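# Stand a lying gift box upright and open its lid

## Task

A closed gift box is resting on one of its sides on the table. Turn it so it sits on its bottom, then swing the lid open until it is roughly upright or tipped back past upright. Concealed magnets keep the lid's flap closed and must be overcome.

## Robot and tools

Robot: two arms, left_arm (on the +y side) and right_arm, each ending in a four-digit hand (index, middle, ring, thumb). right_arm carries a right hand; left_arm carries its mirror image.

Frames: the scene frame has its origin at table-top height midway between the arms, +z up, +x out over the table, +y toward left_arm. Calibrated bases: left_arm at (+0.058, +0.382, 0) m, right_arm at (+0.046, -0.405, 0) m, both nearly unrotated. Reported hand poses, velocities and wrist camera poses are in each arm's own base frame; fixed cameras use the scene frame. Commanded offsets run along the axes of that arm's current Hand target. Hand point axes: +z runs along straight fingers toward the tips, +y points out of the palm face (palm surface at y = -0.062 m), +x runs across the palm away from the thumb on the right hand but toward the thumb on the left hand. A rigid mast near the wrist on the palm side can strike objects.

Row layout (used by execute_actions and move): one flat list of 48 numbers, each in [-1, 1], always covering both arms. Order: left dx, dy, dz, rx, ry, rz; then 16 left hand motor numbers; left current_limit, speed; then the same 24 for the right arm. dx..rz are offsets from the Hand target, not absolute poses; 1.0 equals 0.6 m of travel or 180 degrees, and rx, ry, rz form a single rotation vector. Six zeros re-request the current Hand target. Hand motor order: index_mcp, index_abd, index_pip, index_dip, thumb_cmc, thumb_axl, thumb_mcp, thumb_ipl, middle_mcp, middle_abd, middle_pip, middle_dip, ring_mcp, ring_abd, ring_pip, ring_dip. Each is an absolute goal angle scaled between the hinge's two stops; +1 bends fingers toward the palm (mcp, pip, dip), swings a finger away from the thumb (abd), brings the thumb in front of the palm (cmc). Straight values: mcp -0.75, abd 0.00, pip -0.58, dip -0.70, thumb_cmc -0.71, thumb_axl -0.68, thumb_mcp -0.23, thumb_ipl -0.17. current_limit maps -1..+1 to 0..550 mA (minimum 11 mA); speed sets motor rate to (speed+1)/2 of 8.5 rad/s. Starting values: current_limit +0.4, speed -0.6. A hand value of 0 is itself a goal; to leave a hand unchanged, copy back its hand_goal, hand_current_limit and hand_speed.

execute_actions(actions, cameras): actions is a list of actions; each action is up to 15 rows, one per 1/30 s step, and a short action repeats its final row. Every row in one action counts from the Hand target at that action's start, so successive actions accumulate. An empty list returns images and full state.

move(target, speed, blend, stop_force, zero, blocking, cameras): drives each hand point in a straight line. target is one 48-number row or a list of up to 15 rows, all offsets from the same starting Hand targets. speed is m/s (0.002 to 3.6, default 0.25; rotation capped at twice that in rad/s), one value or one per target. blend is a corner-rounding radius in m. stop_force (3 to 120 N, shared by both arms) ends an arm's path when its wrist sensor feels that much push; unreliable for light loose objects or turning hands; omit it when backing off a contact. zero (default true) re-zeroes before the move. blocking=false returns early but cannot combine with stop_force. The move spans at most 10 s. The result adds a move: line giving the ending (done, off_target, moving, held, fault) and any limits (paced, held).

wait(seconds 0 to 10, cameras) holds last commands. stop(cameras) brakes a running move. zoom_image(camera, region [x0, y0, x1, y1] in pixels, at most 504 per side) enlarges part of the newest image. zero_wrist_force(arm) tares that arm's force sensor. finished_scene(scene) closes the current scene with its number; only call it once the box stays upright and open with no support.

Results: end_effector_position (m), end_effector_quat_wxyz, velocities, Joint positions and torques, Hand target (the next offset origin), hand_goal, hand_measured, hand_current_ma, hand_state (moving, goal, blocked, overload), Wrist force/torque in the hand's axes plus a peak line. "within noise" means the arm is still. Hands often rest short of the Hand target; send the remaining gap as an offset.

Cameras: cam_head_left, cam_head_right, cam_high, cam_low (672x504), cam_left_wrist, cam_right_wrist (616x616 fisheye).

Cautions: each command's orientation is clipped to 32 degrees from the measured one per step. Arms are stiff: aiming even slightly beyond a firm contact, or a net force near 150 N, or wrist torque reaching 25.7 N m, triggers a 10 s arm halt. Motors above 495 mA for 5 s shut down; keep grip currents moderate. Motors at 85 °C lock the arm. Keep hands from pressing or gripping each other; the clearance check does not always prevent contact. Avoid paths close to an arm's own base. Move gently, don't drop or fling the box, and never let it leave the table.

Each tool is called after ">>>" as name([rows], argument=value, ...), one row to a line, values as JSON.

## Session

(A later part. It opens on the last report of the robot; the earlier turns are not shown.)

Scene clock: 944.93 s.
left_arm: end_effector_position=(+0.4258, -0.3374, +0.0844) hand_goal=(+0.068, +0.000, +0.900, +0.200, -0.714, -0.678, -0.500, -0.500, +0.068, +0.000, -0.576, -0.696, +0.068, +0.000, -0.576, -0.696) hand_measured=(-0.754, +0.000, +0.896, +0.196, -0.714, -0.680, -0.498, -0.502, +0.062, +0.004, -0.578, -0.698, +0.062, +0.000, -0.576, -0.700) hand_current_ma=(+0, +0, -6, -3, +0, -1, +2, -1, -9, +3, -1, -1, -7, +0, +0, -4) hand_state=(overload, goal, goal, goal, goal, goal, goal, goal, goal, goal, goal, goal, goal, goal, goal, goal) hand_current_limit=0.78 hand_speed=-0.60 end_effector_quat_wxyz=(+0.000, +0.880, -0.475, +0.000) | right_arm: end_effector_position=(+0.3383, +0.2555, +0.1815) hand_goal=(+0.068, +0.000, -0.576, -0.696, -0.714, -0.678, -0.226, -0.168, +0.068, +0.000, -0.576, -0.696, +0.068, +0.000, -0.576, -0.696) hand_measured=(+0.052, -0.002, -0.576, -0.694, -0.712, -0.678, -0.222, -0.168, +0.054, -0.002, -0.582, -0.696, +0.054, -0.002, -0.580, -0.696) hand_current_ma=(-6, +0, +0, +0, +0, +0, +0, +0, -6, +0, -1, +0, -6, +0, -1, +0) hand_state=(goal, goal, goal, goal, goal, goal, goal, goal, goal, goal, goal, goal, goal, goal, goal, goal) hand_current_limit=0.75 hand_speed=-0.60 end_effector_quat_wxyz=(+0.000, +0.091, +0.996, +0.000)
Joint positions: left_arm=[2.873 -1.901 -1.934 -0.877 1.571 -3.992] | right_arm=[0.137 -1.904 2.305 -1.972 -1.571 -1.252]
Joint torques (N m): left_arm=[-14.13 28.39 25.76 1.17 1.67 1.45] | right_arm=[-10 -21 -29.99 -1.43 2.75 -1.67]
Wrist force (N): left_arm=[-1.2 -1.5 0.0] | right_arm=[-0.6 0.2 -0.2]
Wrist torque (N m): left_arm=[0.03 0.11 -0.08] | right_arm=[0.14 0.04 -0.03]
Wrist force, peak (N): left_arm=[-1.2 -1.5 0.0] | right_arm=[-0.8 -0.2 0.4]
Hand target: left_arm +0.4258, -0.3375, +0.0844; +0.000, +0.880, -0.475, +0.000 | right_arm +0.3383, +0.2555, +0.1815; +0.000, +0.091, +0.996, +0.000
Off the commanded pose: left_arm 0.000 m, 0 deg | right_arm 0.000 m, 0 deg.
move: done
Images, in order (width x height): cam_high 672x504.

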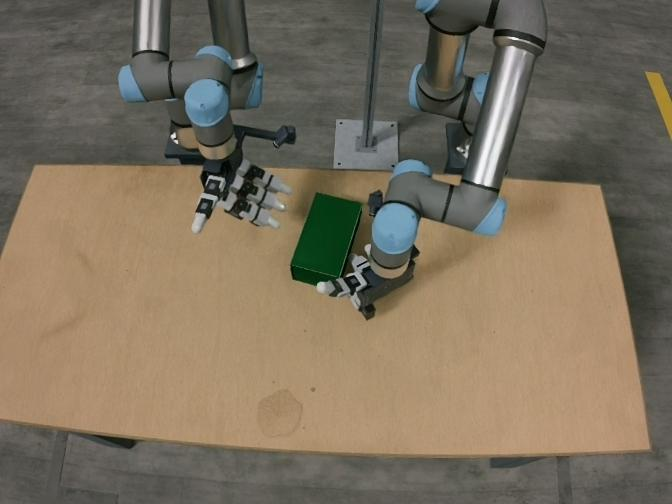

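>>> move([
  [0,-0.05,-0.2,0,0,0,0.068,0,0.9,0.2,-0.714,-0.678,-0.5,-0.5,0.068,0,-0.576,-0.696,0.068,0,-0.576,-0.696,0.78,-0.6,0,0,0,0,0,0,0.274,0,-0.066,-0.478,-0.714,-0.678,-0.226,-0.168,0.178,0,-0.576,-0.696,-0.3,0,0.9,0,0.75,-0.6],
  [-0.2515,0.3133,-0.2,0,0,-0.747,0.068,0,0.9,0.2,-0.714,-0.678,-0.5,-0.5,0.068,0,-0.576,-0.696,0.068,0,-0.576,-0.696,0.78,-0.6,0,0,0,0,0,0,0.274,0,-0.066,-0.478,-0.714,-0.678,-0.226,-0.168,0.178,0,-0.576,-0.696,-0.3,0,0.9,0,0.75,-0.6],
  [-0.2515,0.3133,0.0415,0,0,-0.747,0.068,0,0.9,0.2,-0.714,-0.678,-0.5,-0.5,0.068,0,-0.576,-0.696,0.068,0,-0.576,-0.696,0.78,-0.6,-0.2916,0.2413,0.04,0,0,-0.496,0.274,0,-0.066,-0.478,-0.714,-0.678,-0.226,-0.168,0.178,0,-0.576,-0.696,-0.3,0,0.9,0,0.75,-0.6],
  [-0.2515,0.3133,0.0415,0,0,-0.747,0.068,0,0.9,0.2,-0.714,-0.678,-0.5,-0.5,0.068,0,-0.576,-0.696,0.068,0,-0.576,-0.696,0.78,-0.6,-0.2916,0.2413,0.2308,0,0,-0.496,0.274,0,-0.066,-0.478,-0.714,-0.678,-0.226,-0.168,0.178,0,-0.576,-0.696,-0.3,0,0.9,0,0.75,-0.6],
], speed=0.3, blend=[0.02,0.02,0,0], cameras=["cam_high","cam_low"])

>>> zoom_image(camera="cam_high", region=[250, 170, 430, 320])

Scene clock: 968.73 s.
left_arm: end_effector_position=(+0.1864, -0.3138, +0.0594) hand_goal=(+0.068, +0.000, +0.900, +0.200, -0.714, -0.678, -0.500, -0.500, +0.068, +0.000, -0.576, -0.696, +0.068, +0.000, -0.576, -0.696) hand_measured=(-0.746, +0.000, +0.902, +0.196, -0.714, -0.680, -0.498, -0.502, +0.060, +0.002, -0.578, -0.698, +0.062, +0.000, -0.576, -0.700) hand_current_ma=(+0, +0, +2, -3, +0, -1, +2, -1, -12, +1, -2, -1, -9, +0, +0, -4) hand_state=(overload, goal, goal, goal, goal, goal, goal, goal, goal, goal, goal, goal, goal, goal, goal, goal) hand_current_limit=0.78 hand_speed=-0.60 end_effector_quat_wxyz=(+0.041, +0.866, +0.483, -0.118) | right_arm: end_effector_position=(+0.5365, +0.3653, +0.0573) hand_goal=(+0.274, +0.000, -0.066, -0.478, -0.714, -0.678, -0.226, -0.168, +0.178, +0.000, -0.576, -0.696, -0.300, +0.000, +0.900, +0.000) hand_measured=(+0.260, -0.002, -0.072, -0.482, -0.712, -0.678, -0.222, -0.168, +0.162, -0.002, -0.582, -0.696, -0.288, -0.002, +0.896, -0.002) hand_current_ma=(-6, +0, -1, +0, +0, +0, +1, +0, -8, +0, -1, +0, +4, +0, -1, +0) hand_state=(goal, goal, goal, goal, goal, goal, goal, goal, goal, goal, goal, goal, goal, goal, goal, goal) hand_current_limit=0.75 hand_speed=-0.60 end_effector_quat_wxyz=(+0.001, -0.635, +0.772, -0.002)
Joint positions: left_arm=[2.584 -1.248 -2.654 -0.853 1.323 -6.283] | right_arm=[0.296 -0.925 1.505 -2.154 -1.574 -2.651]
Joint torques (N m): left_arm=[-13.72 -2.26 9.56 3.9 -1.9 -0.94] | right_arm=[-0.63 -49.22 -18.86 -2.91 -0.1 0.2]
Wrist force (N): left_arm=[-1.3 -0.6 -0.5] | right_arm=[-0.1 1.3 -3.0]
Wrist torque (N m): left_arm=[0.17 0.09 0.02] | right_arm=[0.37 0.11 0.05]
Wrist force, peak (N): left_arm=[-1.9 -0.6 -1.0] | right_arm=[21.3 -9.2 -141.5]
Hand target: left_arm +0.1858, -0.3146, +0.0594; +0.000, +0.778, +0.628, +0.000 | right_arm +0.5365, +0.3653, +0.0573; +0.001, -0.635, +0.772, -0.002 (not the last commanded pose)
Off the commanded pose: left_arm 0.001 m, 24 deg | right_arm 0.014 m, 0 deg.
FORCE FAULT: contact force on the right arm reached its limit, and that arm stopped. The contact can be on any part of that arm, not only on its tool. That arm's remaining commands of this call were not run. That arm is still stopped at the end of this call. That arm stays stopped for about 10 more seconds. Until then a move that you send moves the other arm only, and its call returns only when the move has ended. Once the stop has ended, the next robot result says so. If the stop ends while you think or write, that arm runs what you send next, counted from a new Hand target: where the arm stands when the stop ends. While its stop runs, that arm, its gripper or tool too, takes no new command. Until it ends, the stop uses up actions while you think or wait. An arm that is not stopped still takes commands.
joint sent to its limit (left arm) — joint 6 (wrist 3), lower limit.
move: fault (right_arm), off_target (left_arm); blend cut to 0 m at target 1
Images, in order (width x height): cam_high 672x504, cam_low 672x504.

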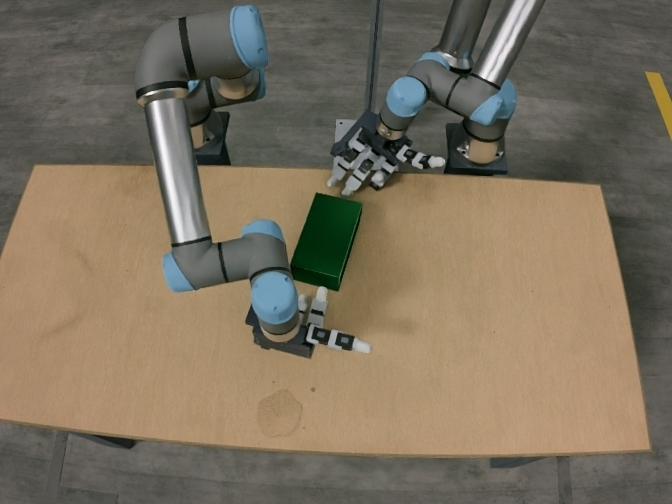

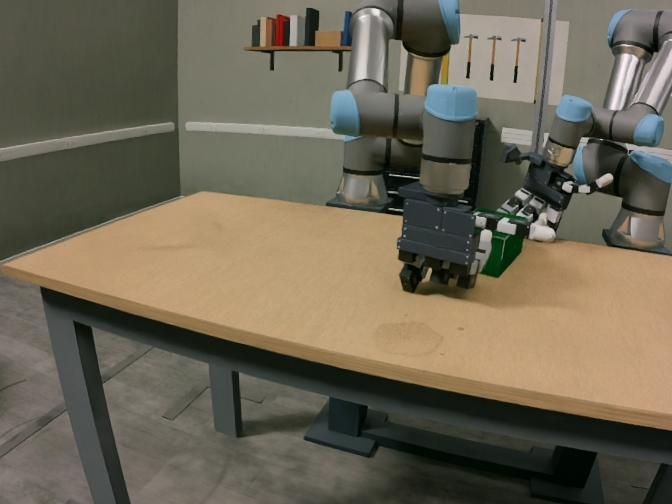

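Scaled by 2.800 from the camera's 672x504 image, which has a finer 960x720 frame.

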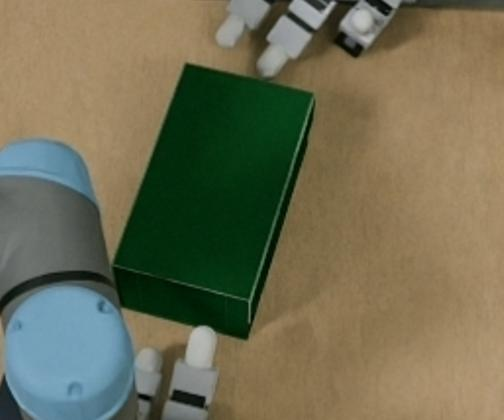

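>>> move([
  [0,0,-0.27,0,0,0.6,0.068,0,0.9,0.2,-0.714,-0.678,-0.5,-0.5,0.068,0,-0.576,-0.696,0.068,0,-0.576,-0.696,0.78,-0.6,0,0,0,0,0,0,0.274,0,-0.066,-0.478,-0.714,-0.678,-0.226,-0.168,0.178,0,-0.576,-0.696,0.7,0,0.3,0.3,0.75,-0.6],
], speed=0.5)

>>> move([
  [0,0,0,0,0,0.66,0.068,0,0.9,0.2,-0.714,-0.678,-0.5,-0.5,0.068,0,-0.576,-0.696,0.068,0,-0.576,-0.696,0.78,-0.6,0,0,0,0,0,0,0.274,0,-0.066,-0.478,-0.714,-0.678,-0.226,-0.168,0.178,0,-0.576,-0.696,0.7,0,0.3,0.3,0.75,-0.6],
], speed=0.5)

>>> move([
  [0,0,0,0,0,0.74,0.068,0,0.9,0.2,-0.714,-0.678,-0.5,-0.5,0.068,0,-0.576,-0.696,0.068,0,-0.576,-0.696,0.78,-0.6,0,0,0,0,0,0,0.274,0,-0.066,-0.478,-0.714,-0.678,-0.226,-0.168,0.178,0,-0.576,-0.696,0.7,0,0.3,0.3,0.75,-0.6],
  [0,0,0.27,0,0,0.74,0.068,0,0.9,0.2,-0.714,-0.678,-0.5,-0.5,0.068,0,-0.576,-0.696,0.068,0,-0.576,-0.696,0.78,-0.6,0,0,0,0,0,0,0.274,0,-0.066,-0.478,-0.714,-0.678,-0.226,-0.168,0.178,0,-0.576,-0.696,0.7,0,0.3,0.3,0.75,-0.6],
], speed=0.5, cameras=["cam_high"])

Scene clock: 980.13 s.
left_arm: end_effector_position=(+0.1858, -0.3146, +0.2214) hand_goal=(+0.068, +0.000, +0.900, +0.200, -0.714, -0.678, -0.500, -0.500, +0.068, +0.000, -0.576, -0.696, +0.068, +0.000, -0.576, -0.696) hand_measured=(-0.744, +0.000, +0.900, +0.196, -0.714, -0.680, -0.498, -0.502, +0.060, +0.002, -0.578, -0.698, +0.062, +0.000, -0.576, -0.700) hand_current_ma=(+0, +0, +0, -3, +0, -1, +2, -1, -12, +1, -2, -1, -9, +0, +0, -4) hand_state=(overload, goal, goal, goal, goal, goal, goal, goal, goal, goal, goal, goal, goal, goal, goal, goal) hand_current_limit=0.78 hand_speed=-0.60 end_effector_quat_wxyz=(+0.000, +0.965, -0.261, +0.000) | right_arm: end_effector_position=(+0.5365, +0.3653, +0.0573) hand_goal=(+0.274, +0.000, -0.066, -0.478, -0.714, -0.678, -0.226, -0.168, +0.178, +0.000, -0.576, -0.696, -0.300, +0.000, +0.900, +0.000) hand_measured=(+0.260, -0.002, -0.072, -0.482, -0.712, -0.678, -0.222, -0.168, +0.162, -0.002, -0.582, -0.696, -0.288, -0.002, +0.896, -0.002) hand_current_ma=(-6, +0, -1, +0, +0, +0, +1, +0, -8, +0, -1, +0, +4, +0, -1, +0) hand_state=(goal, goal, goal, goal, goal, goal, goal, goal, goal, goal, goal, goal, goal, goal, goal, goal) hand_current_limit=0.75 hand_speed=-0.60 end_effector_quat_wxyz=(+0.001, -0.635, +0.772, -0.002)
Joint positions: left_arm=[2.752 -1.075 -2.286 -1.351 1.571 -4.574] | right_arm=[0.296 -0.925 1.505 -2.154 -1.574 -2.651]
Joint torques (N m): left_arm=[12.44 -4.54 30.7 1.54 -2.14 1.45] | right_arm=[-0.25 -49.55 -19.93 -3.14 0.2 0.12]
Wrist force (N): left_arm=[-0.8 -0.8 -0.1] | right_arm=[-0.5 1.1 -3.5]
Wrist torque (N m): left_arm=[0.08 0.11 -0.07] | right_arm=[0.38 0.18 0.02]
Wrist force, peak (N): left_arm=[-1.1 -0.1 1.5] | right_arm=[-0.3 1.6 -3.7]
Hand target: left_arm +0.1858, -0.3146, +0.2214; +0.000, +0.965, -0.261, +0.000 | right_arm +0.5365, +0.3653, +0.0573; +0.001, -0.635, +0.772, -0.002
Off the commanded pose: left_arm 0.000 m, 0 deg.
FORCE FAULT, CONTINUED: the right arm's stop, for the force fault that an earlier result reported, is over. The rest of the stop counts as 18 of the actions that you can send in this scene. That arm was still stopped when this call began, so it ran no command of this call. During its stop the right arm's controller moved it back a little. That arm's target is now where it stood when the stop ended, not its last command. That arm accepts commands again.
move: done (left_arm), not run (right_arm; its earlier fault stop)

Scene clock: 983.00 s.
left_arm: end_effector_position=(+0.1858, -0.3146, +0.2214) hand_goal=(+0.068, +0.000, +0.900, +0.200, -0.714, -0.678, -0.500, -0.500, +0.068, +0.000, -0.576, -0.696, +0.068, +0.000, -0.576, -0.696) hand_measured=(-0.744, +0.000, +0.900, +0.196, -0.714, -0.680, -0.498, -0.502, +0.060, +0.002, -0.578, -0.698, +0.062, +0.000, -0.576, -0.700) hand_current_ma=(+0, +0, +0, -3, +0, -1, +2, -1, -12, +1, -2, -1, -9, +0, +0, -4) hand_state=(overload, goal, goal, goal, goal, goal, goal, goal, goal, goal, goal, goal, goal, goal, goal, goal) hand_current_limit=0.78 hand_speed=-0.60 end_effector_quat_wxyz=(+0.000, -0.267, +0.964, +0.000) | right_arm: end_effector_position=(+0.5365, +0.3653, +0.0573) hand_goal=(+0.274, +0.000, -0.066, -0.478, -0.714, -0.678, -0.226, -0.168, +0.178, +0.000, -0.576, -0.696, +0.700, +0.000, +0.300, +0.300) hand_measured=(+0.260, -0.002, -0.072, -0.482, -0.712, -0.678, -0.222, -0.168, +0.162, -0.002, -0.582, -0.696, +0.684, -0.002, +0.302, +0.298) hand_current_ma=(-6, +0, -1, +0, +0, +0, +1, +0, -8, +0, -1, +0, -8, +0, +0, +0) hand_state=(goal, goal, goal, goal, goal, goal, goal, goal, goal, goal, goal, goal, goal, goal, goal, goal) hand_current_limit=0.75 hand_speed=-0.60 end_effector_quat_wxyz=(+0.001, -0.635, +0.772, -0.002)
Joint positions: left_arm=[2.456 -1.483 -2.01 -1.219 1.571 -2.797] | right_arm=[0.296 -0.925 1.505 -2.154 -1.574 -2.651]
Joint torques (N m): left_arm=[-14.5 13.4 30.45 1.25 -1.8 1.46] | right_arm=[-0.94 -51.21 -18.62 -2.42 0.07 -0.05]
Wrist force (N): left_arm=[-0.6 -0.6 0.5] | right_arm=[-0.4 0.5 -0.2]
Wrist torque (N m): left_arm=[0.07 0.15 -0.12] | right_arm=[0.22 -0.02 -0.02]
Wrist force, peak (N): left_arm=[-1.3 -1.0 0.1] | right_arm=[-0.4 0.8 -2.9]
Hand target: left_arm +0.1858, -0.3146, +0.2214; +0.000, -0.267, +0.964, +0.000 | right_arm +0.5365, +0.3653, +0.0573; +0.001, -0.635, +0.772, -0.002
Off the commanded pose: left_arm 0.000 m, 0 deg | right_arm 0.000 m, 0 deg.
move: done

Scene clock: 987.30 s.
left_arm: end_effector_position=(+0.1858, -0.3146, +0.0594) hand_goal=(+0.068, +0.000, +0.900, +0.200, -0.714, -0.678, -0.500, -0.500, +0.068, +0.000, -0.576, -0.696, +0.068, +0.000, -0.576, -0.696) hand_measured=(-0.744, +0.000, +0.900, +0.196, -0.714, -0.680, -0.498, -0.502, +0.060, +0.002, -0.578, -0.698, +0.062, +0.000, -0.576, -0.700) hand_current_ma=(+0, +0, +0, -3, +0, -1, +2, -1, -12, +1, -2, -1, -9, +0, +0, -4) hand_state=(overload, goal, goal, goal, goal, goal, goal, goal, goal, goal, goal, goal, goal, goal, goal, goal) hand_current_limit=0.78 hand_speed=-0.60 end_effector_quat_wxyz=(+0.000, +0.778, +0.628, +0.000) | right_arm: end_effector_position=(+0.5365, +0.3653, +0.0573) hand_goal=(+0.274, +0.000, -0.066, -0.478, -0.714, -0.678, -0.226, -0.168, +0.178, +0.000, -0.576, -0.696, +0.700, +0.000, +0.300, +0.300) hand_measured=(+0.260, -0.002, -0.072, -0.482, -0.712, -0.678, -0.222, -0.168, +0.162, -0.002, -0.582, -0.696, +0.684, -0.002, +0.302, +0.298) hand_current_ma=(-6, +0, -1, +0, +0, +0, +1, +0, -8, +0, -1, +0, -8, +0, +0, +0) hand_state=(goal, goal, goal, goal, goal, goal, goal, goal, goal, goal, goal, goal, goal, goal, goal, goal) hand_current_limit=0.75 hand_speed=-0.60 end_effector_quat_wxyz=(+0.001, -0.635, +0.772, -0.002)
Joint positions: left_arm=[2.28 -1.448 -2.546 -0.718 1.571 -0.648] | right_arm=[0.296 -0.925 1.505 -2.154 -1.574 -2.651]
Joint torques (N m): left_arm=[-14.14 5.07 8.72 3.98 2.27 -1.12] | right_arm=[0.33 -51.58 -19.79 -2.46 0.26 0.35]
Wrist force (N): left_arm=[-1.0 -0.6 0.3] | right_arm=[-0.1 0.7 0.3]
Wrist torque (N m): left_arm=[0.07 0.14 0.10] | right_arm=[0.21 -0.07 0.01]
Wrist force, peak (N): left_arm=[-0.4 -1.0 1.9] | right_arm=[-0.3 1.0 0.0]
Hand target: left_arm +0.1858, -0.3146, +0.0594; +0.000, +0.778, +0.628, +0.000 | right_arm +0.5365, +0.3653, +0.0573; +0.001, -0.635, +0.772, -0.002
Off the commanded pose: left_arm 0.000 m, 0 deg | right_arm 0.000 m, 0 deg.
move: done
Images, in order (width x height): cam_high 672x504.

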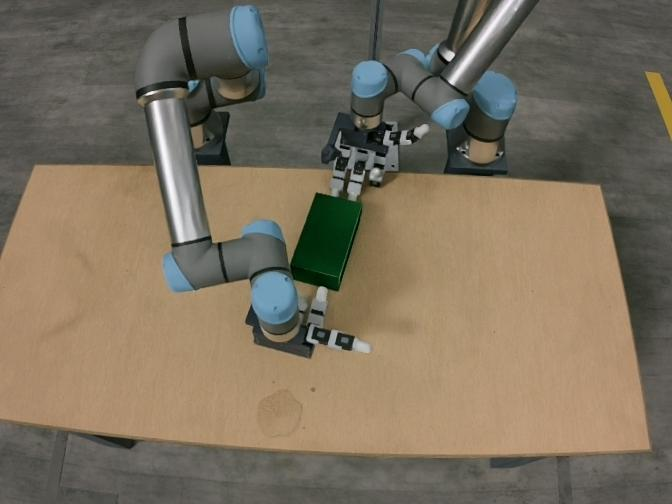

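>>> move(target=[0,0,0,0,0,0,0.068,0,0.9,0.2,-0.714,-0.678,-0.5,-0.5,0.068,0,-0.576,-0.696,0.068,0,-0.576,-0.696,0.78,-0.6,-0.0333,0,0.0238,0,0,0,0.274,0,-0.066,-0.478,-0.714,-0.678,-0.226,-0.168,0.178,0,-0.576,-0.696,0.7,0,0.3,0.3,0.75,-0.6], speed=0.1, cameras=["cam_high","cam_low"])

>>> zoom_image(camera="cam_high", region=[260, 160, 420, 320])

>>> zoom_image(camera="cam_low", region=[380, 180, 580, 320])

Scene clock: 993.67 s.
left_arm: end_effector_position=(+0.1858, -0.3146, +0.0594) hand_goal=(+0.068, +0.000, +0.900, +0.200, -0.714, -0.678, -0.500, -0.500, +0.068, +0.000, -0.576, -0.696, +0.068, +0.000, -0.576, -0.696) hand_measured=(-0.744, +0.000, +0.900, +0.196, -0.714, -0.680, -0.498, -0.502, +0.060, +0.002, -0.578, -0.698, +0.062, +0.000, -0.576, -0.700) hand_current_ma=(+0, +0, +0, -3, +0, -1, +2, -1, -12, +1, -2, -1, -9, +0, +0, -4) hand_state=(overload, goal, goal, goal, goal, goal, goal, goal, goal, goal, goal, goal, goal, goal, goal, goal) hand_current_limit=0.78 hand_speed=-0.60 end_effector_quat_wxyz=(+0.000, +0.778, +0.628, +0.000) | right_arm: end_effector_position=(+0.5404, +0.3847, +0.0431) hand_goal=(+0.274, +0.000, -0.066, -0.478, -0.714, -0.678, -0.226, -0.168, +0.178, +0.000, -0.576, -0.696, +0.700, +0.000, +0.300, +0.300) hand_measured=(+0.260, -0.002, -0.072, -0.482, -0.712, -0.678, -0.222, -0.168, +0.184, +0.000, -0.574, -0.696, +0.684, -0.002, +0.302, +0.298) hand_current_ma=(-6, +0, -1, +0, +0, +0, +1, +0, +1, +0, +0, +0, -7, +0, +0, +0) hand_state=(goal, goal, goal, goal, goal, goal, goal, goal, goal, goal, goal, goal, goal, goal, goal, goal) hand_current_limit=0.75 hand_speed=-0.60 end_effector_quat_wxyz=(+0.001, -0.635, +0.772, -0.002)
Joint positions: left_arm=[2.28 -1.448 -2.546 -0.718 1.571 -0.648] | right_arm=[0.322 -0.881 1.469 -2.162 -1.574 -2.626]
Joint torques (N m): left_arm=[-14.76 5.79 8.26 3.97 2.34 -1.27] | right_arm=[8.99 -40.32 -27.39 -3.95 -1.79 2.29]
Wrist force (N): left_arm=[-1.0 -0.6 0.4] | right_arm=[-0.1 0.3 -1.5]
Wrist torque (N m): left_arm=[0.07 0.14 0.09] | right_arm=[0.19 0.03 -0.13]
Wrist force, peak (N): left_arm=[-1.2 -0.8 0.2] | right_arm=[-0.2 0.4 -1.8]
Hand target: left_arm +0.1858, -0.3146, +0.0594; +0.000, +0.778, +0.628, +0.000 | right_arm +0.5404, +0.3848, +0.0430; +0.001, -0.635, +0.772, -0.002
Off the commanded pose: left_arm 0.000 m, 0 deg | right_arm 0.000 m, 0 deg.
move: done
Images, in order (width x height): cam_high 672x504, cam_low 672x504.

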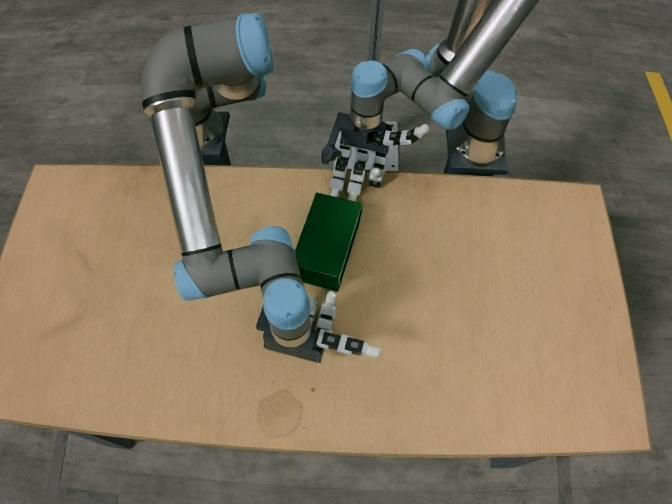

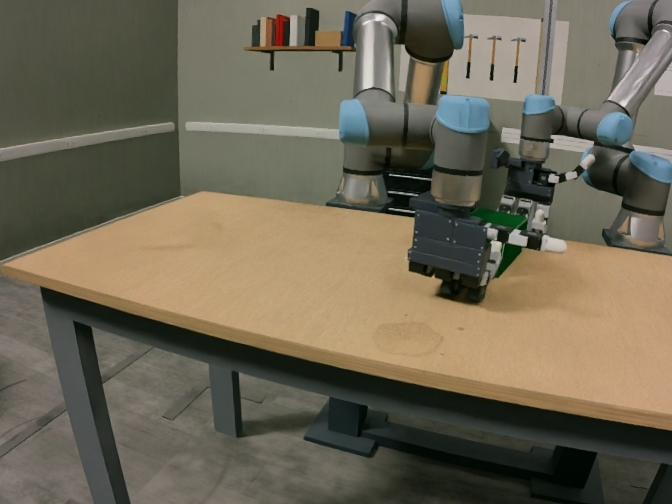

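Scaled by 3.150 from the camera's 672x504 image, which has a finer 960x720 frame.

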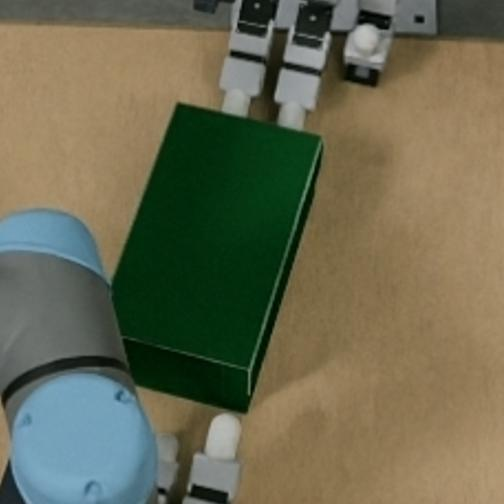

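Scaled by 2.520 from the camera's 672x504 image, which has a finer 960x720 frame.

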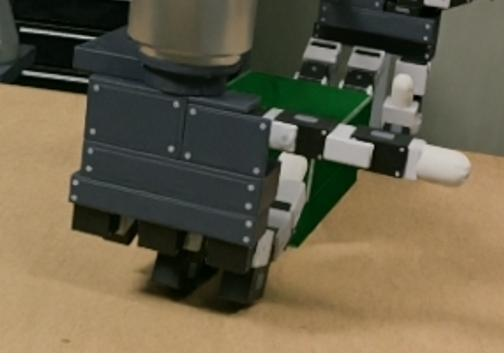

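>>> move(target=[0,0.1,0,0,0,0,0.068,0,0.9,0.2,-0.714,-0.678,-0.5,-0.5,0.068,0,-0.576,-0.696,0.068,0,-0.576,-0.696,0.78,-0.6,0,0.1,0.004,0,0,0,0.274,0,-0.066,-0.478,-0.714,-0.678,-0.226,-0.168,0.178,0,-0.576,-0.696,0.7,0,0.3,0.3,0.75,-0.6], speed=0.03, stop_force=35, cameras=["cam_high","cam_low","cam_right_wrist"])

>>> zoom_image(camera="cam_high", region=[260, 160, 420, 320])

>>> zoom_image(camera="cam_right_wrist", region=[200, 20, 500, 300])

Scene clock: 999.17 s.
left_arm: end_effector_position=(+0.2223, -0.3225, +0.0594) hand_goal=(+0.068, +0.000, +0.900, +0.200, -0.714, -0.678, -0.500, -0.500, +0.068, +0.000, -0.576, -0.696, +0.068, +0.000, -0.576, -0.696) hand_measured=(-0.744, +0.000, +0.900, +0.196, -0.714, -0.680, -0.498, -0.502, +0.054, +0.004, -0.578, -0.682, +0.050, +0.004, -0.574, -0.674) hand_current_ma=(+0, +0, +0, -3, +0, -1, +2, -1, -25, +4, -1, +21, -34, +3, +1, +41) hand_state=(overload, goal, goal, goal, goal, goal, goal, goal, goal, goal, goal, goal, goal, goal, goal, blocked) hand_current_limit=0.78 hand_speed=-0.60 end_effector_quat_wxyz=(+0.000, +0.778, +0.628, +0.000) | right_arm: end_effector_position=(+0.5037, +0.3921, +0.0414) hand_goal=(+0.274, +0.000, -0.066, -0.478, -0.714, -0.678, -0.226, -0.168, +0.178, +0.000, -0.576, -0.696, +0.700, +0.000, +0.300, +0.300) hand_measured=(+0.248, -0.024, -0.054, -0.464, -0.712, -0.678, -0.222, -0.168, +0.202, -0.014, -0.580, -0.686, +0.684, -0.002, +0.302, +0.298) hand_current_ma=(-17, -10, +4, +5, +0, +0, +1, +0, +14, -4, +0, +3, -7, +0, +0, +0) hand_state=(blocked, blocked, goal, goal, goal, goal, goal, goal, blocked, goal, goal, goal, goal, goal, goal, goal) hand_current_limit=0.75 hand_speed=-0.60 end_effector_quat_wxyz=(+0.001, -0.635, +0.772, -0.002)
Joint positions: left_arm=[2.348 -1.505 -2.498 -0.709 1.571 -0.58] | right_arm=[0.35 -0.934 1.571 -2.211 -1.575 -2.598]
Joint torques (N m): left_arm=[-6.41 19.38 13.69 4.24 1.65 -1.93] | right_arm=[4.85 -25.7 -10.47 5.46 4.27 -1.9]
Wrist force (N): left_arm=[-1.4 -24.7 -11.3] | right_arm=[-2.0 -33.1 -11.9]
Wrist torque (N m): left_arm=[0.44 -0.50 1.35] | right_arm=[-0.17 0.28 -0.57]
Wrist force, peak (N): left_arm=[-1.2 -60.8 -28.8] | right_arm=[-2.1 -51.1 -13.5]
Hand target: left_arm +0.2223, -0.3225, +0.0594; +0.000, +0.778, +0.628, +0.000 (not the last commanded pose) | right_arm +0.5037, +0.3921, +0.0414; +0.001, -0.635, +0.772, -0.002 (not the last commanded pose)
Off the commanded pose: left_arm 0.023 m, 0 deg | right_arm 0.023 m, 0 deg.
move: contact (left_arm, right_arm)
camera_calibration:
cam_right_wrist: T_world_to_cam=[[-0.488249, 0.871406, -0.0475921, -0.0533226], [0.569579, 0.359504, 0.739146, -0.510843], [0.661205, 0.33378, -0.671862, -0.313225], [0, 0, 0, 1]] pos_world=[0.472037, 0.334664, 0.164606]
Images, in order (width x height): cam_high 672x504, cam_low 672x504, cam_right_wrist 616x616.

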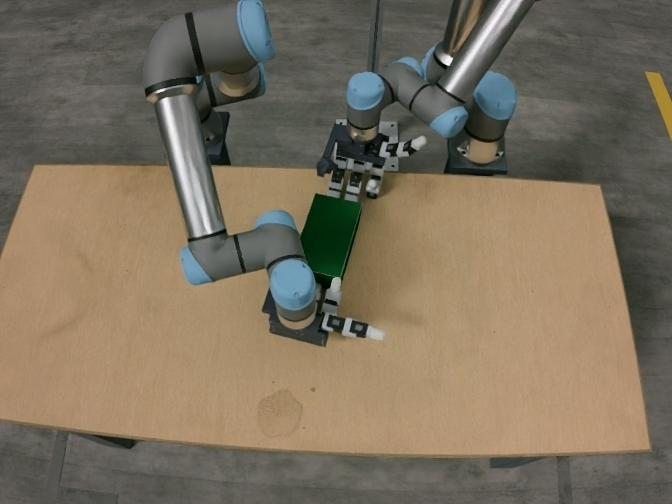

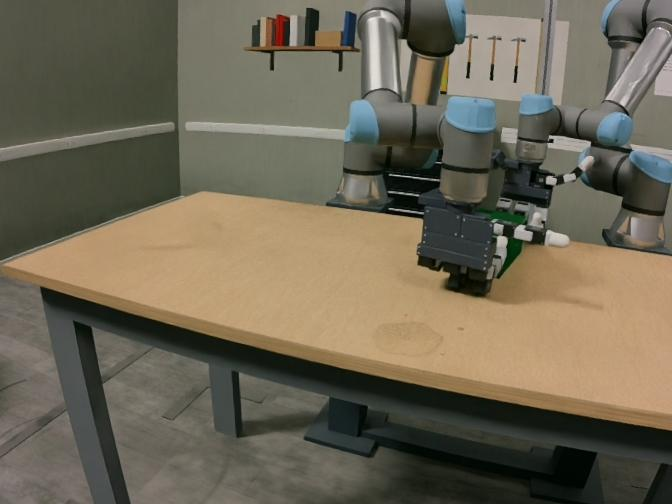

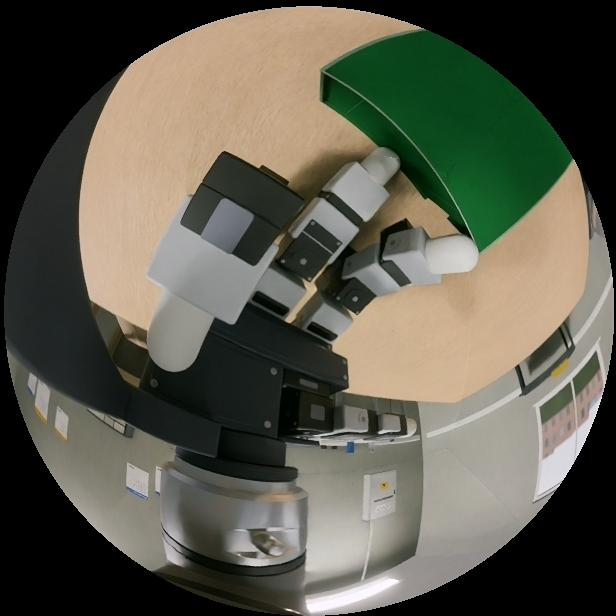

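Scaled by 3.150 from the camera's 672x504 image, which has a finer 960x720 frame.

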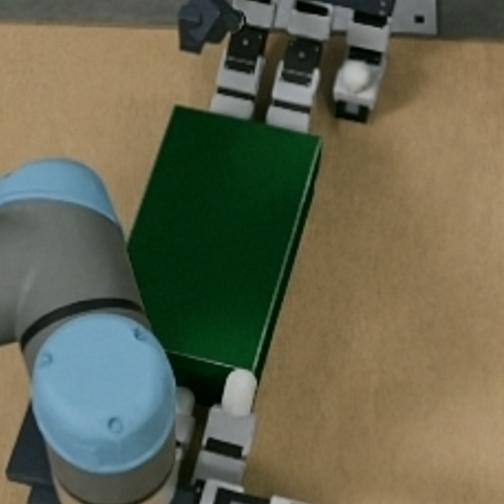

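Scaled by 1.680 from the camera's 616x616 image, which has a finer 880x880 frame.

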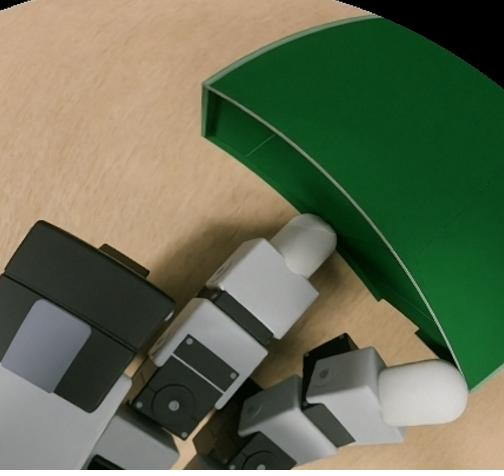

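>>> zoom_image(camera="cam_right_wrist", region=[350, 130, 510, 270])

>>> zoom_image(camera="cam_low", region=[470, 190, 560, 300])

Scaled by 3.150 from the camera's 616x616 image, which has a finer 880x880 frame.

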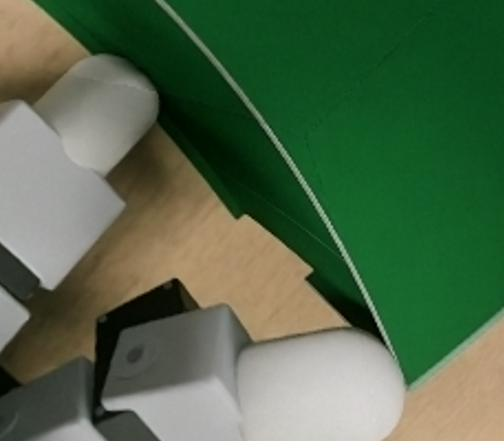

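Scaled by 4.582 from the camera's 672x504 image, which has a finer 960x720 frame.

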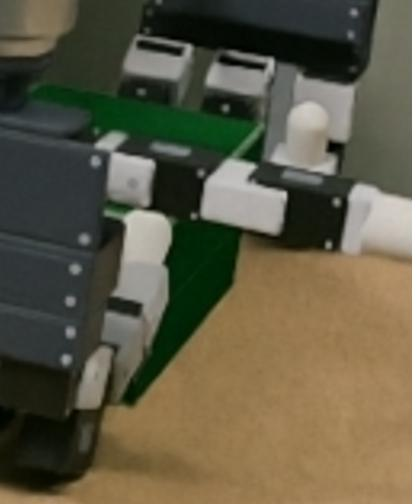

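>>> move(target=[0,0,0,0,0,0,0.068,0,0.9,0.2,-0.714,-0.678,-0.5,-0.5,0.068,0,-0.576,-0.696,0.068,0,-0.576,-0.696,0.78,-0.6,0,-0.03,0,0,0,0,0.247,0,-0.212,-0.551,-0.714,-0.678,-0.226,-0.168,0.178,0,-0.576,-0.696,0.7,0,0.3,0.3,0.75,-0.6], speed=0.1)

>>> move(target=[0,0,0,0,0,0,0.068,0,0.9,0.2,-0.714,-0.678,-0.5,-0.5,0.068,0,-0.576,-0.696,0.068,0,-0.576,-0.696,0.78,-0.6,0,0.1,0,0,0,0,0.247,0,-0.212,-0.551,-0.714,-0.678,-0.226,-0.168,0.178,0,-0.576,-0.696,0.7,0,0.3,0.3,0.75,-0.6], speed=0.03, stop_force=45, cameras=["cam_high","cam_low","cam_right_wrist"])

>>> zoom_image(camera="cam_right_wrist", region=[350, 130, 510, 270])

Scene clock: 1022.00 s.
left_arm: end_effector_position=(+0.2223, -0.3225, +0.0594) hand_goal=(+0.068, +0.000, +0.900, +0.200, -0.714, -0.678, -0.500, -0.500, +0.068, +0.000, -0.576, -0.696, +0.068, +0.000, -0.576, -0.696) hand_measured=(-0.744, +0.000, +0.900, +0.196, -0.714, -0.680, -0.498, -0.502, +0.054, +0.004, -0.578, -0.694, +0.054, +0.004, -0.576, -0.694) hand_current_ma=(+0, +0, +0, -3, +0, -1, +2, -1, -23, +2, -1, +3, -25, +3, +0, +3) hand_state=(overload, goal, goal, goal, goal, goal, goal, goal, goal, goal, goal, goal, goal, goal, goal, goal) hand_current_limit=0.78 hand_speed=-0.60 end_effector_quat_wxyz=(+0.000, +0.778, +0.628, +0.000) | right_arm: end_effector_position=(+0.5213, +0.3886, +0.0415) hand_goal=(+0.246, +0.000, -0.212, -0.552, -0.714, -0.678, -0.226, -0.168, +0.178, +0.000, -0.576, -0.696, +0.700, +0.000, +0.300, +0.300) hand_measured=(+0.240, -0.004, -0.212, -0.550, -0.712, -0.678, -0.222, -0.168, +0.210, -0.002, -0.582, -0.694, +0.684, -0.002, +0.302, +0.298) hand_current_ma=(-1, +0, +0, +0, +0, +0, +1, +0, +24, +0, -1, +0, -7, +0, +0, +0) hand_state=(goal, goal, goal, goal, goal, goal, goal, goal, blocked, goal, goal, goal, goal, goal, goal, goal) hand_current_limit=0.75 hand_speed=-0.60 end_effector_quat_wxyz=(+0.001, -0.635, +0.772, -0.002)
Joint positions: left_arm=[2.348 -1.505 -2.498 -0.709 1.571 -0.58] | right_arm=[0.336 -0.908 1.524 -2.19 -1.575 -2.612]
Joint torques (N m): left_arm=[-0.67 16.68 17.88 2.35 2.45 1.21] | right_arm=[-8.15 -37.08 -27.1 -1.03 2.67 -1.46]
Wrist force (N): left_arm=[-1.1 -2.2 -0.5] | right_arm=[-0.4 1.2 -2.1]
Wrist torque (N m): left_arm=[-0.03 0.13 0.13] | right_arm=[0.23 0.01 -0.01]
Wrist force, peak (N): left_arm=[-1.7 -28.9 -12.9] | right_arm=[-2.2 -33.4 -11.9]
Hand target: left_arm +0.2223, -0.3225, +0.0594; +0.000, +0.778, +0.628, +0.000 | right_arm +0.5214, +0.3886, +0.0415; +0.001, -0.635, +0.772, -0.002
Off the commanded pose: left_arm 0.000 m, 0 deg | right_arm 0.000 m, 0 deg.
move: done

Scene clock: 1023.97 s.
left_arm: end_effector_position=(+0.2223, -0.3225, +0.0594) hand_goal=(+0.068, +0.000, +0.900, +0.200, -0.714, -0.678, -0.500, -0.500, +0.068, +0.000, -0.576, -0.696, +0.068, +0.000, -0.576, -0.696) hand_measured=(-0.744, +0.000, +0.900, +0.196, -0.714, -0.680, -0.498, -0.502, +0.046, +0.006, -0.578, -0.676, +0.054, +0.004, -0.576, -0.692) hand_current_ma=(+0, +0, +0, -3, +0, -1, +2, -1, -43, +6, -1, +39, -25, +5, +0, +3) hand_state=(overload, goal, goal, goal, goal, goal, goal, goal, blocked, goal, goal, blocked, goal, goal, goal, goal) hand_current_limit=0.78 hand_speed=-0.60 end_effector_quat_wxyz=(+0.000, +0.778, +0.628, +0.000) | right_arm: end_effector_position=(+0.5031, +0.3922, +0.0415) hand_goal=(+0.246, +0.000, -0.212, -0.552, -0.714, -0.678, -0.226, -0.168, +0.178, +0.000, -0.576, -0.696, +0.700, +0.000, +0.300, +0.300) hand_measured=(+0.216, -0.036, -0.166, -0.516, -0.712, -0.678, -0.222, -0.168, +0.202, -0.022, -0.590, -0.698, +0.684, -0.002, +0.302, +0.298) hand_current_ma=(-22, -22, +42, +27, +0, +0, +1, +0, +14, -8, -4, +0, -7, +0, +0, +0) hand_state=(blocked, blocked, blocked, blocked, goal, goal, goal, goal, blocked, blocked, goal, goal, goal, goal, goal, goal) hand_current_limit=0.75 hand_speed=-0.60 end_effector_quat_wxyz=(+0.001, -0.635, +0.772, -0.002)
Joint positions: left_arm=[2.348 -1.505 -2.498 -0.709 1.571 -0.58] | right_arm=[0.35 -0.935 1.573 -2.212 -1.575 -2.597]
Joint torques (N m): left_arm=[8.35 13.06 25.71 6.25 6.21 -0.76] | right_arm=[1.5 -31.14 -16.99 1.37 4.32 -2.51]
Wrist force (N): left_arm=[-1.7 -36.3 -16.8] | right_arm=[-1.7 -27.0 -6.8]
Wrist torque (N m): left_arm=[0.44 -0.40 1.14] | right_arm=[-0.38 0.19 0.10]
Wrist force, peak (N): left_arm=[-1.7 -44.0 -21.0] | right_arm=[-2.7 -50.7 -10.5]
Hand target: left_arm +0.2223, -0.3225, +0.0594; +0.000, +0.778, +0.628, +0.000 | right_arm +0.5031, +0.3922, +0.0415; +0.001, -0.635, +0.772, -0.002 (not the last commanded pose)
Off the commanded pose: left_arm 0.000 m, 0 deg | right_arm 0.041 m, 0 deg.
move: contact (right_arm)
camera_calibration:
cam_right_wrist: T_world_to_cam=[[-0.487962, 0.87156, -0.0477093, -0.0539136], [0.569123, 0.359126, 0.73968, -0.510302], [0.66181, 0.333783, -0.671265, -0.313109], [0, 0, 0, 1]] pos_world=[0.471335, 0.334762, 0.164709]
Images, in order (width x height): cam_high 672x504, cam_low 672x504, cam_right_wrist 616x616.

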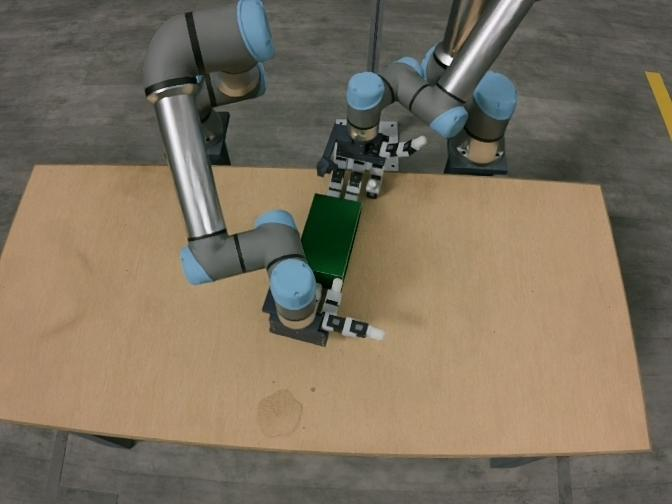

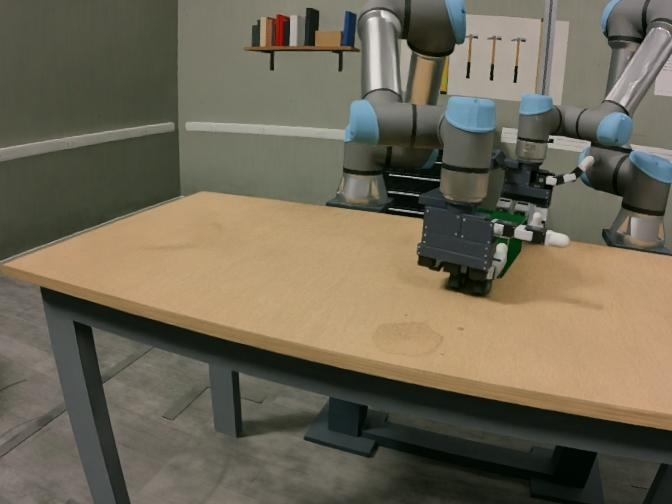

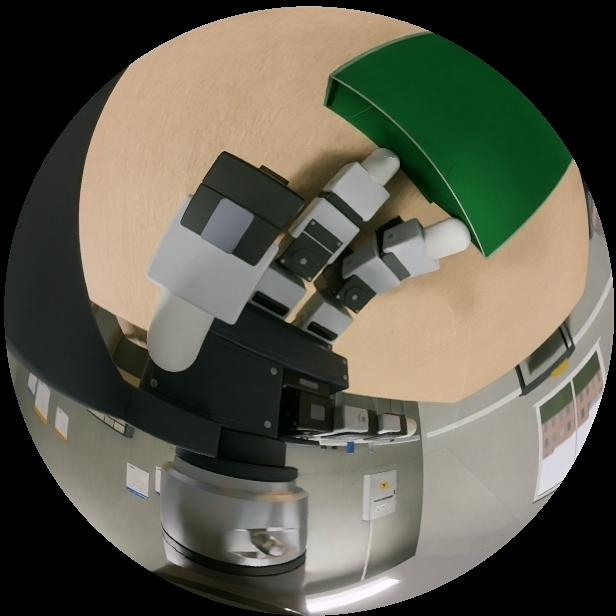

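Scaled by 3.150 from the camera's 616x616 image, which has a finer 880x880 frame.

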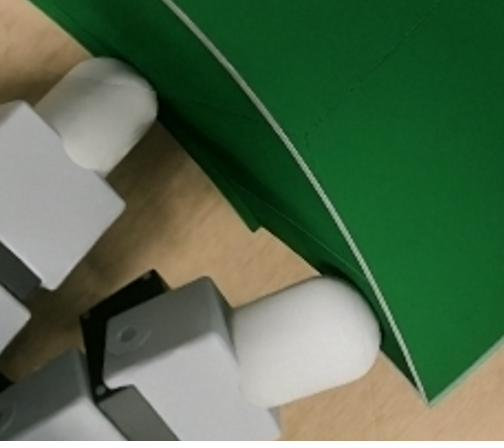

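>>> move(target=[0,0,0,0,0,0,0.068,0,0.9,0.2,-0.714,-0.678,-0.5,-0.5,0.068,0,-0.576,-0.696,0.068,0,-0.576,-0.696,0.78,-0.6,0.02,0.003,-0.01,0,-0.111,0,0.3,0,-0.15,-0.5,-0.714,-0.678,-0.226,-0.168,0.178,0,-0.576,-0.696,0.7,0,0.3,0.3,0.75,-0.8], speed=0.04, cameras=["cam_high","cam_low","cam_right_wrist"])

>>> zoom_image(camera="cam_right_wrist", region=[300, 30, 580, 270])

>>> zoom_image(camera="cam_high", region=[260, 160, 420, 320])

Scene clock: 1033.90 s.
left_arm: end_effector_position=(+0.2223, -0.3225, +0.0594) hand_goal=(+0.068, +0.000, +0.900, +0.200, -0.714, -0.678, -0.500, -0.500, +0.068, +0.000, -0.576, -0.696, +0.068, +0.000, -0.576, -0.696) hand_measured=(-0.744, +0.000, +0.900, +0.196, -0.714, -0.680, -0.498, -0.502, +0.046, +0.008, -0.578, -0.676, +0.050, +0.008, -0.576, -0.686) hand_current_ma=(+0, +0, +0, -3, +0, -1, +2, -1, -43, +10, -1, +39, -32, +9, +0, +15) hand_state=(overload, goal, goal, goal, goal, goal, goal, goal, blocked, goal, goal, blocked, goal, goal, goal, goal) hand_current_limit=0.78 hand_speed=-0.60 end_effector_quat_wxyz=(+0.000, +0.778, +0.628, +0.000) | right_arm: end_effector_position=(+0.5001, +0.3811, +0.0479) hand_goal=(+0.300, +0.000, -0.150, -0.500, -0.714, -0.678, -0.226, -0.168, +0.178, +0.000, -0.576, -0.696, +0.700, +0.000, +0.300, +0.300) hand_measured=(+0.164, -0.138, -0.210, -0.518, -0.712, -0.678, -0.222, -0.168, +0.224, +0.002, -0.594, -0.712, +0.684, -0.002, +0.302, +0.298) hand_current_ma=(-346, -252, -70, -9, +0, +0, +1, +0, +46, +0, -8, -7, -7, +0, +0, +0) hand_state=(blocked, blocked, blocked, goal, goal, goal, goal, goal, blocked, goal, goal, goal, goal, goal, goal, goal) hand_current_limit=0.75 hand_speed=-0.80 end_effector_quat_wxyz=(+0.138, -0.626, +0.760, +0.106)
Joint positions: left_arm=[2.348 -1.505 -2.498 -0.709 1.571 -0.58] | right_arm=[0.228 -0.993 1.779 -2.514 -1.257 -2.697]
Joint torques (N m): left_arm=[21.06 7.22 30.11 7.06 5.45 -0.93] | right_arm=[15.36 -39.49 18.21 7.28 7.24 -3.79]
Wrist force (N): left_arm=[-1.7 -48.3 -22.7] | right_arm=[-8.1 -56.1 -13.1]
Wrist torque (N m): left_arm=[0.60 -0.87 2.10] | right_arm=[0.33 0.65 0.02]
Wrist force, peak (N): left_arm=[-1.7 -48.7 -22.5] | right_arm=[-8.1 -56.1 -13.1]
Hand target: left_arm +0.2223, -0.3225, +0.0594; +0.000, +0.778, +0.628, +0.000 | right_arm +0.4990, +0.3808, +0.0475; +0.135, -0.626, +0.760, +0.108
Off the commanded pose: left_arm 0.000 m, 0 deg | right_arm 0.001 m, 0 deg.
move: done
camera_calibration:
cam_right_wrist: T_world_to_cam=[[-0.496483, 0.841471, 0.213146, -0.042097], [0.509972, 0.0840471, 0.856075, -0.380385], [0.702448, 0.533725, -0.470855, -0.409203], [0, 0, 0, 1]] pos_world=[0.460529, 0.285795, 0.141936]
Images, in order (width x height): cam_high 672x504, cam_low 672x504, cam_right_wrist 616x616.

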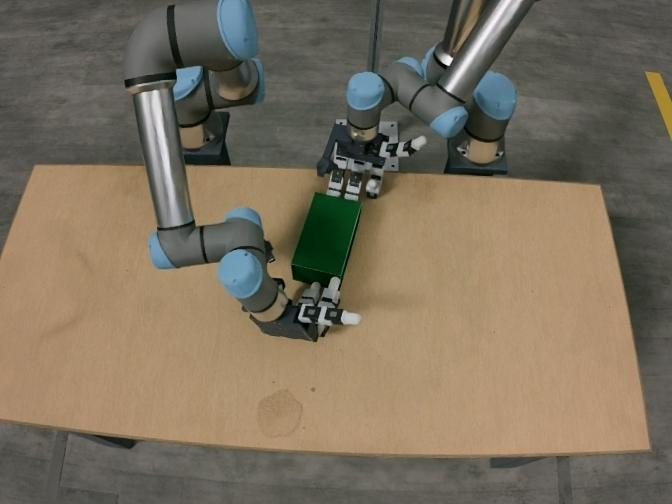

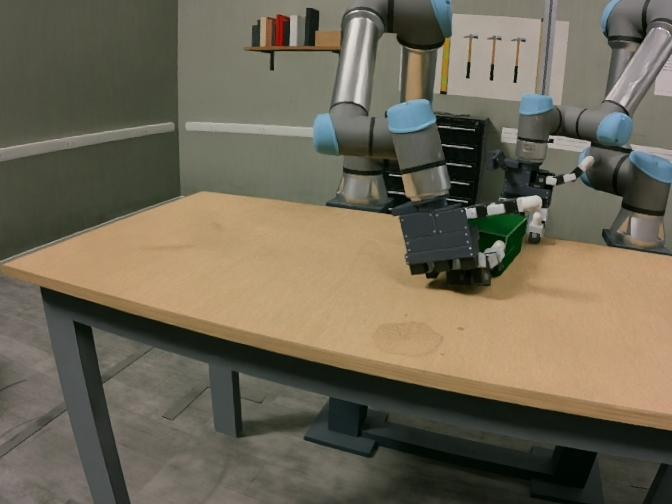

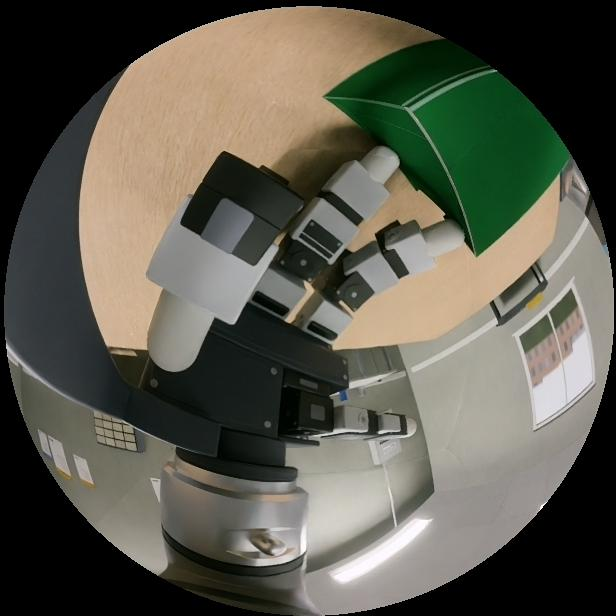

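Scaled by 1.800 from the camera's 616x616 image, which has a finer 880x880 frame.

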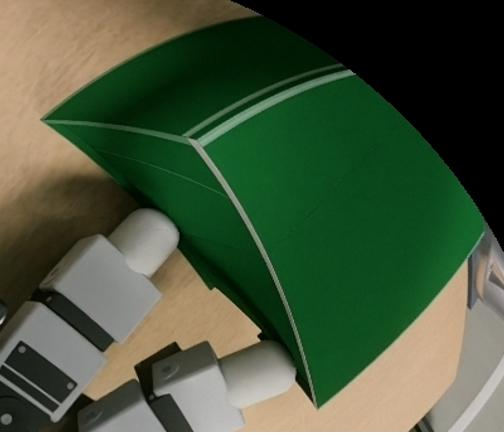

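Scaled by 3.150 from the camera's 672x504 image, which has a finer 960x720 frame.

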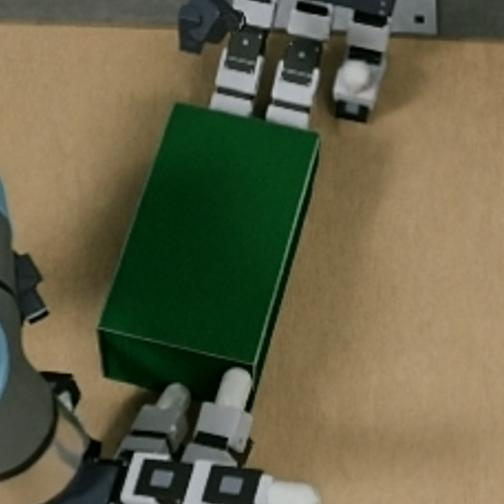

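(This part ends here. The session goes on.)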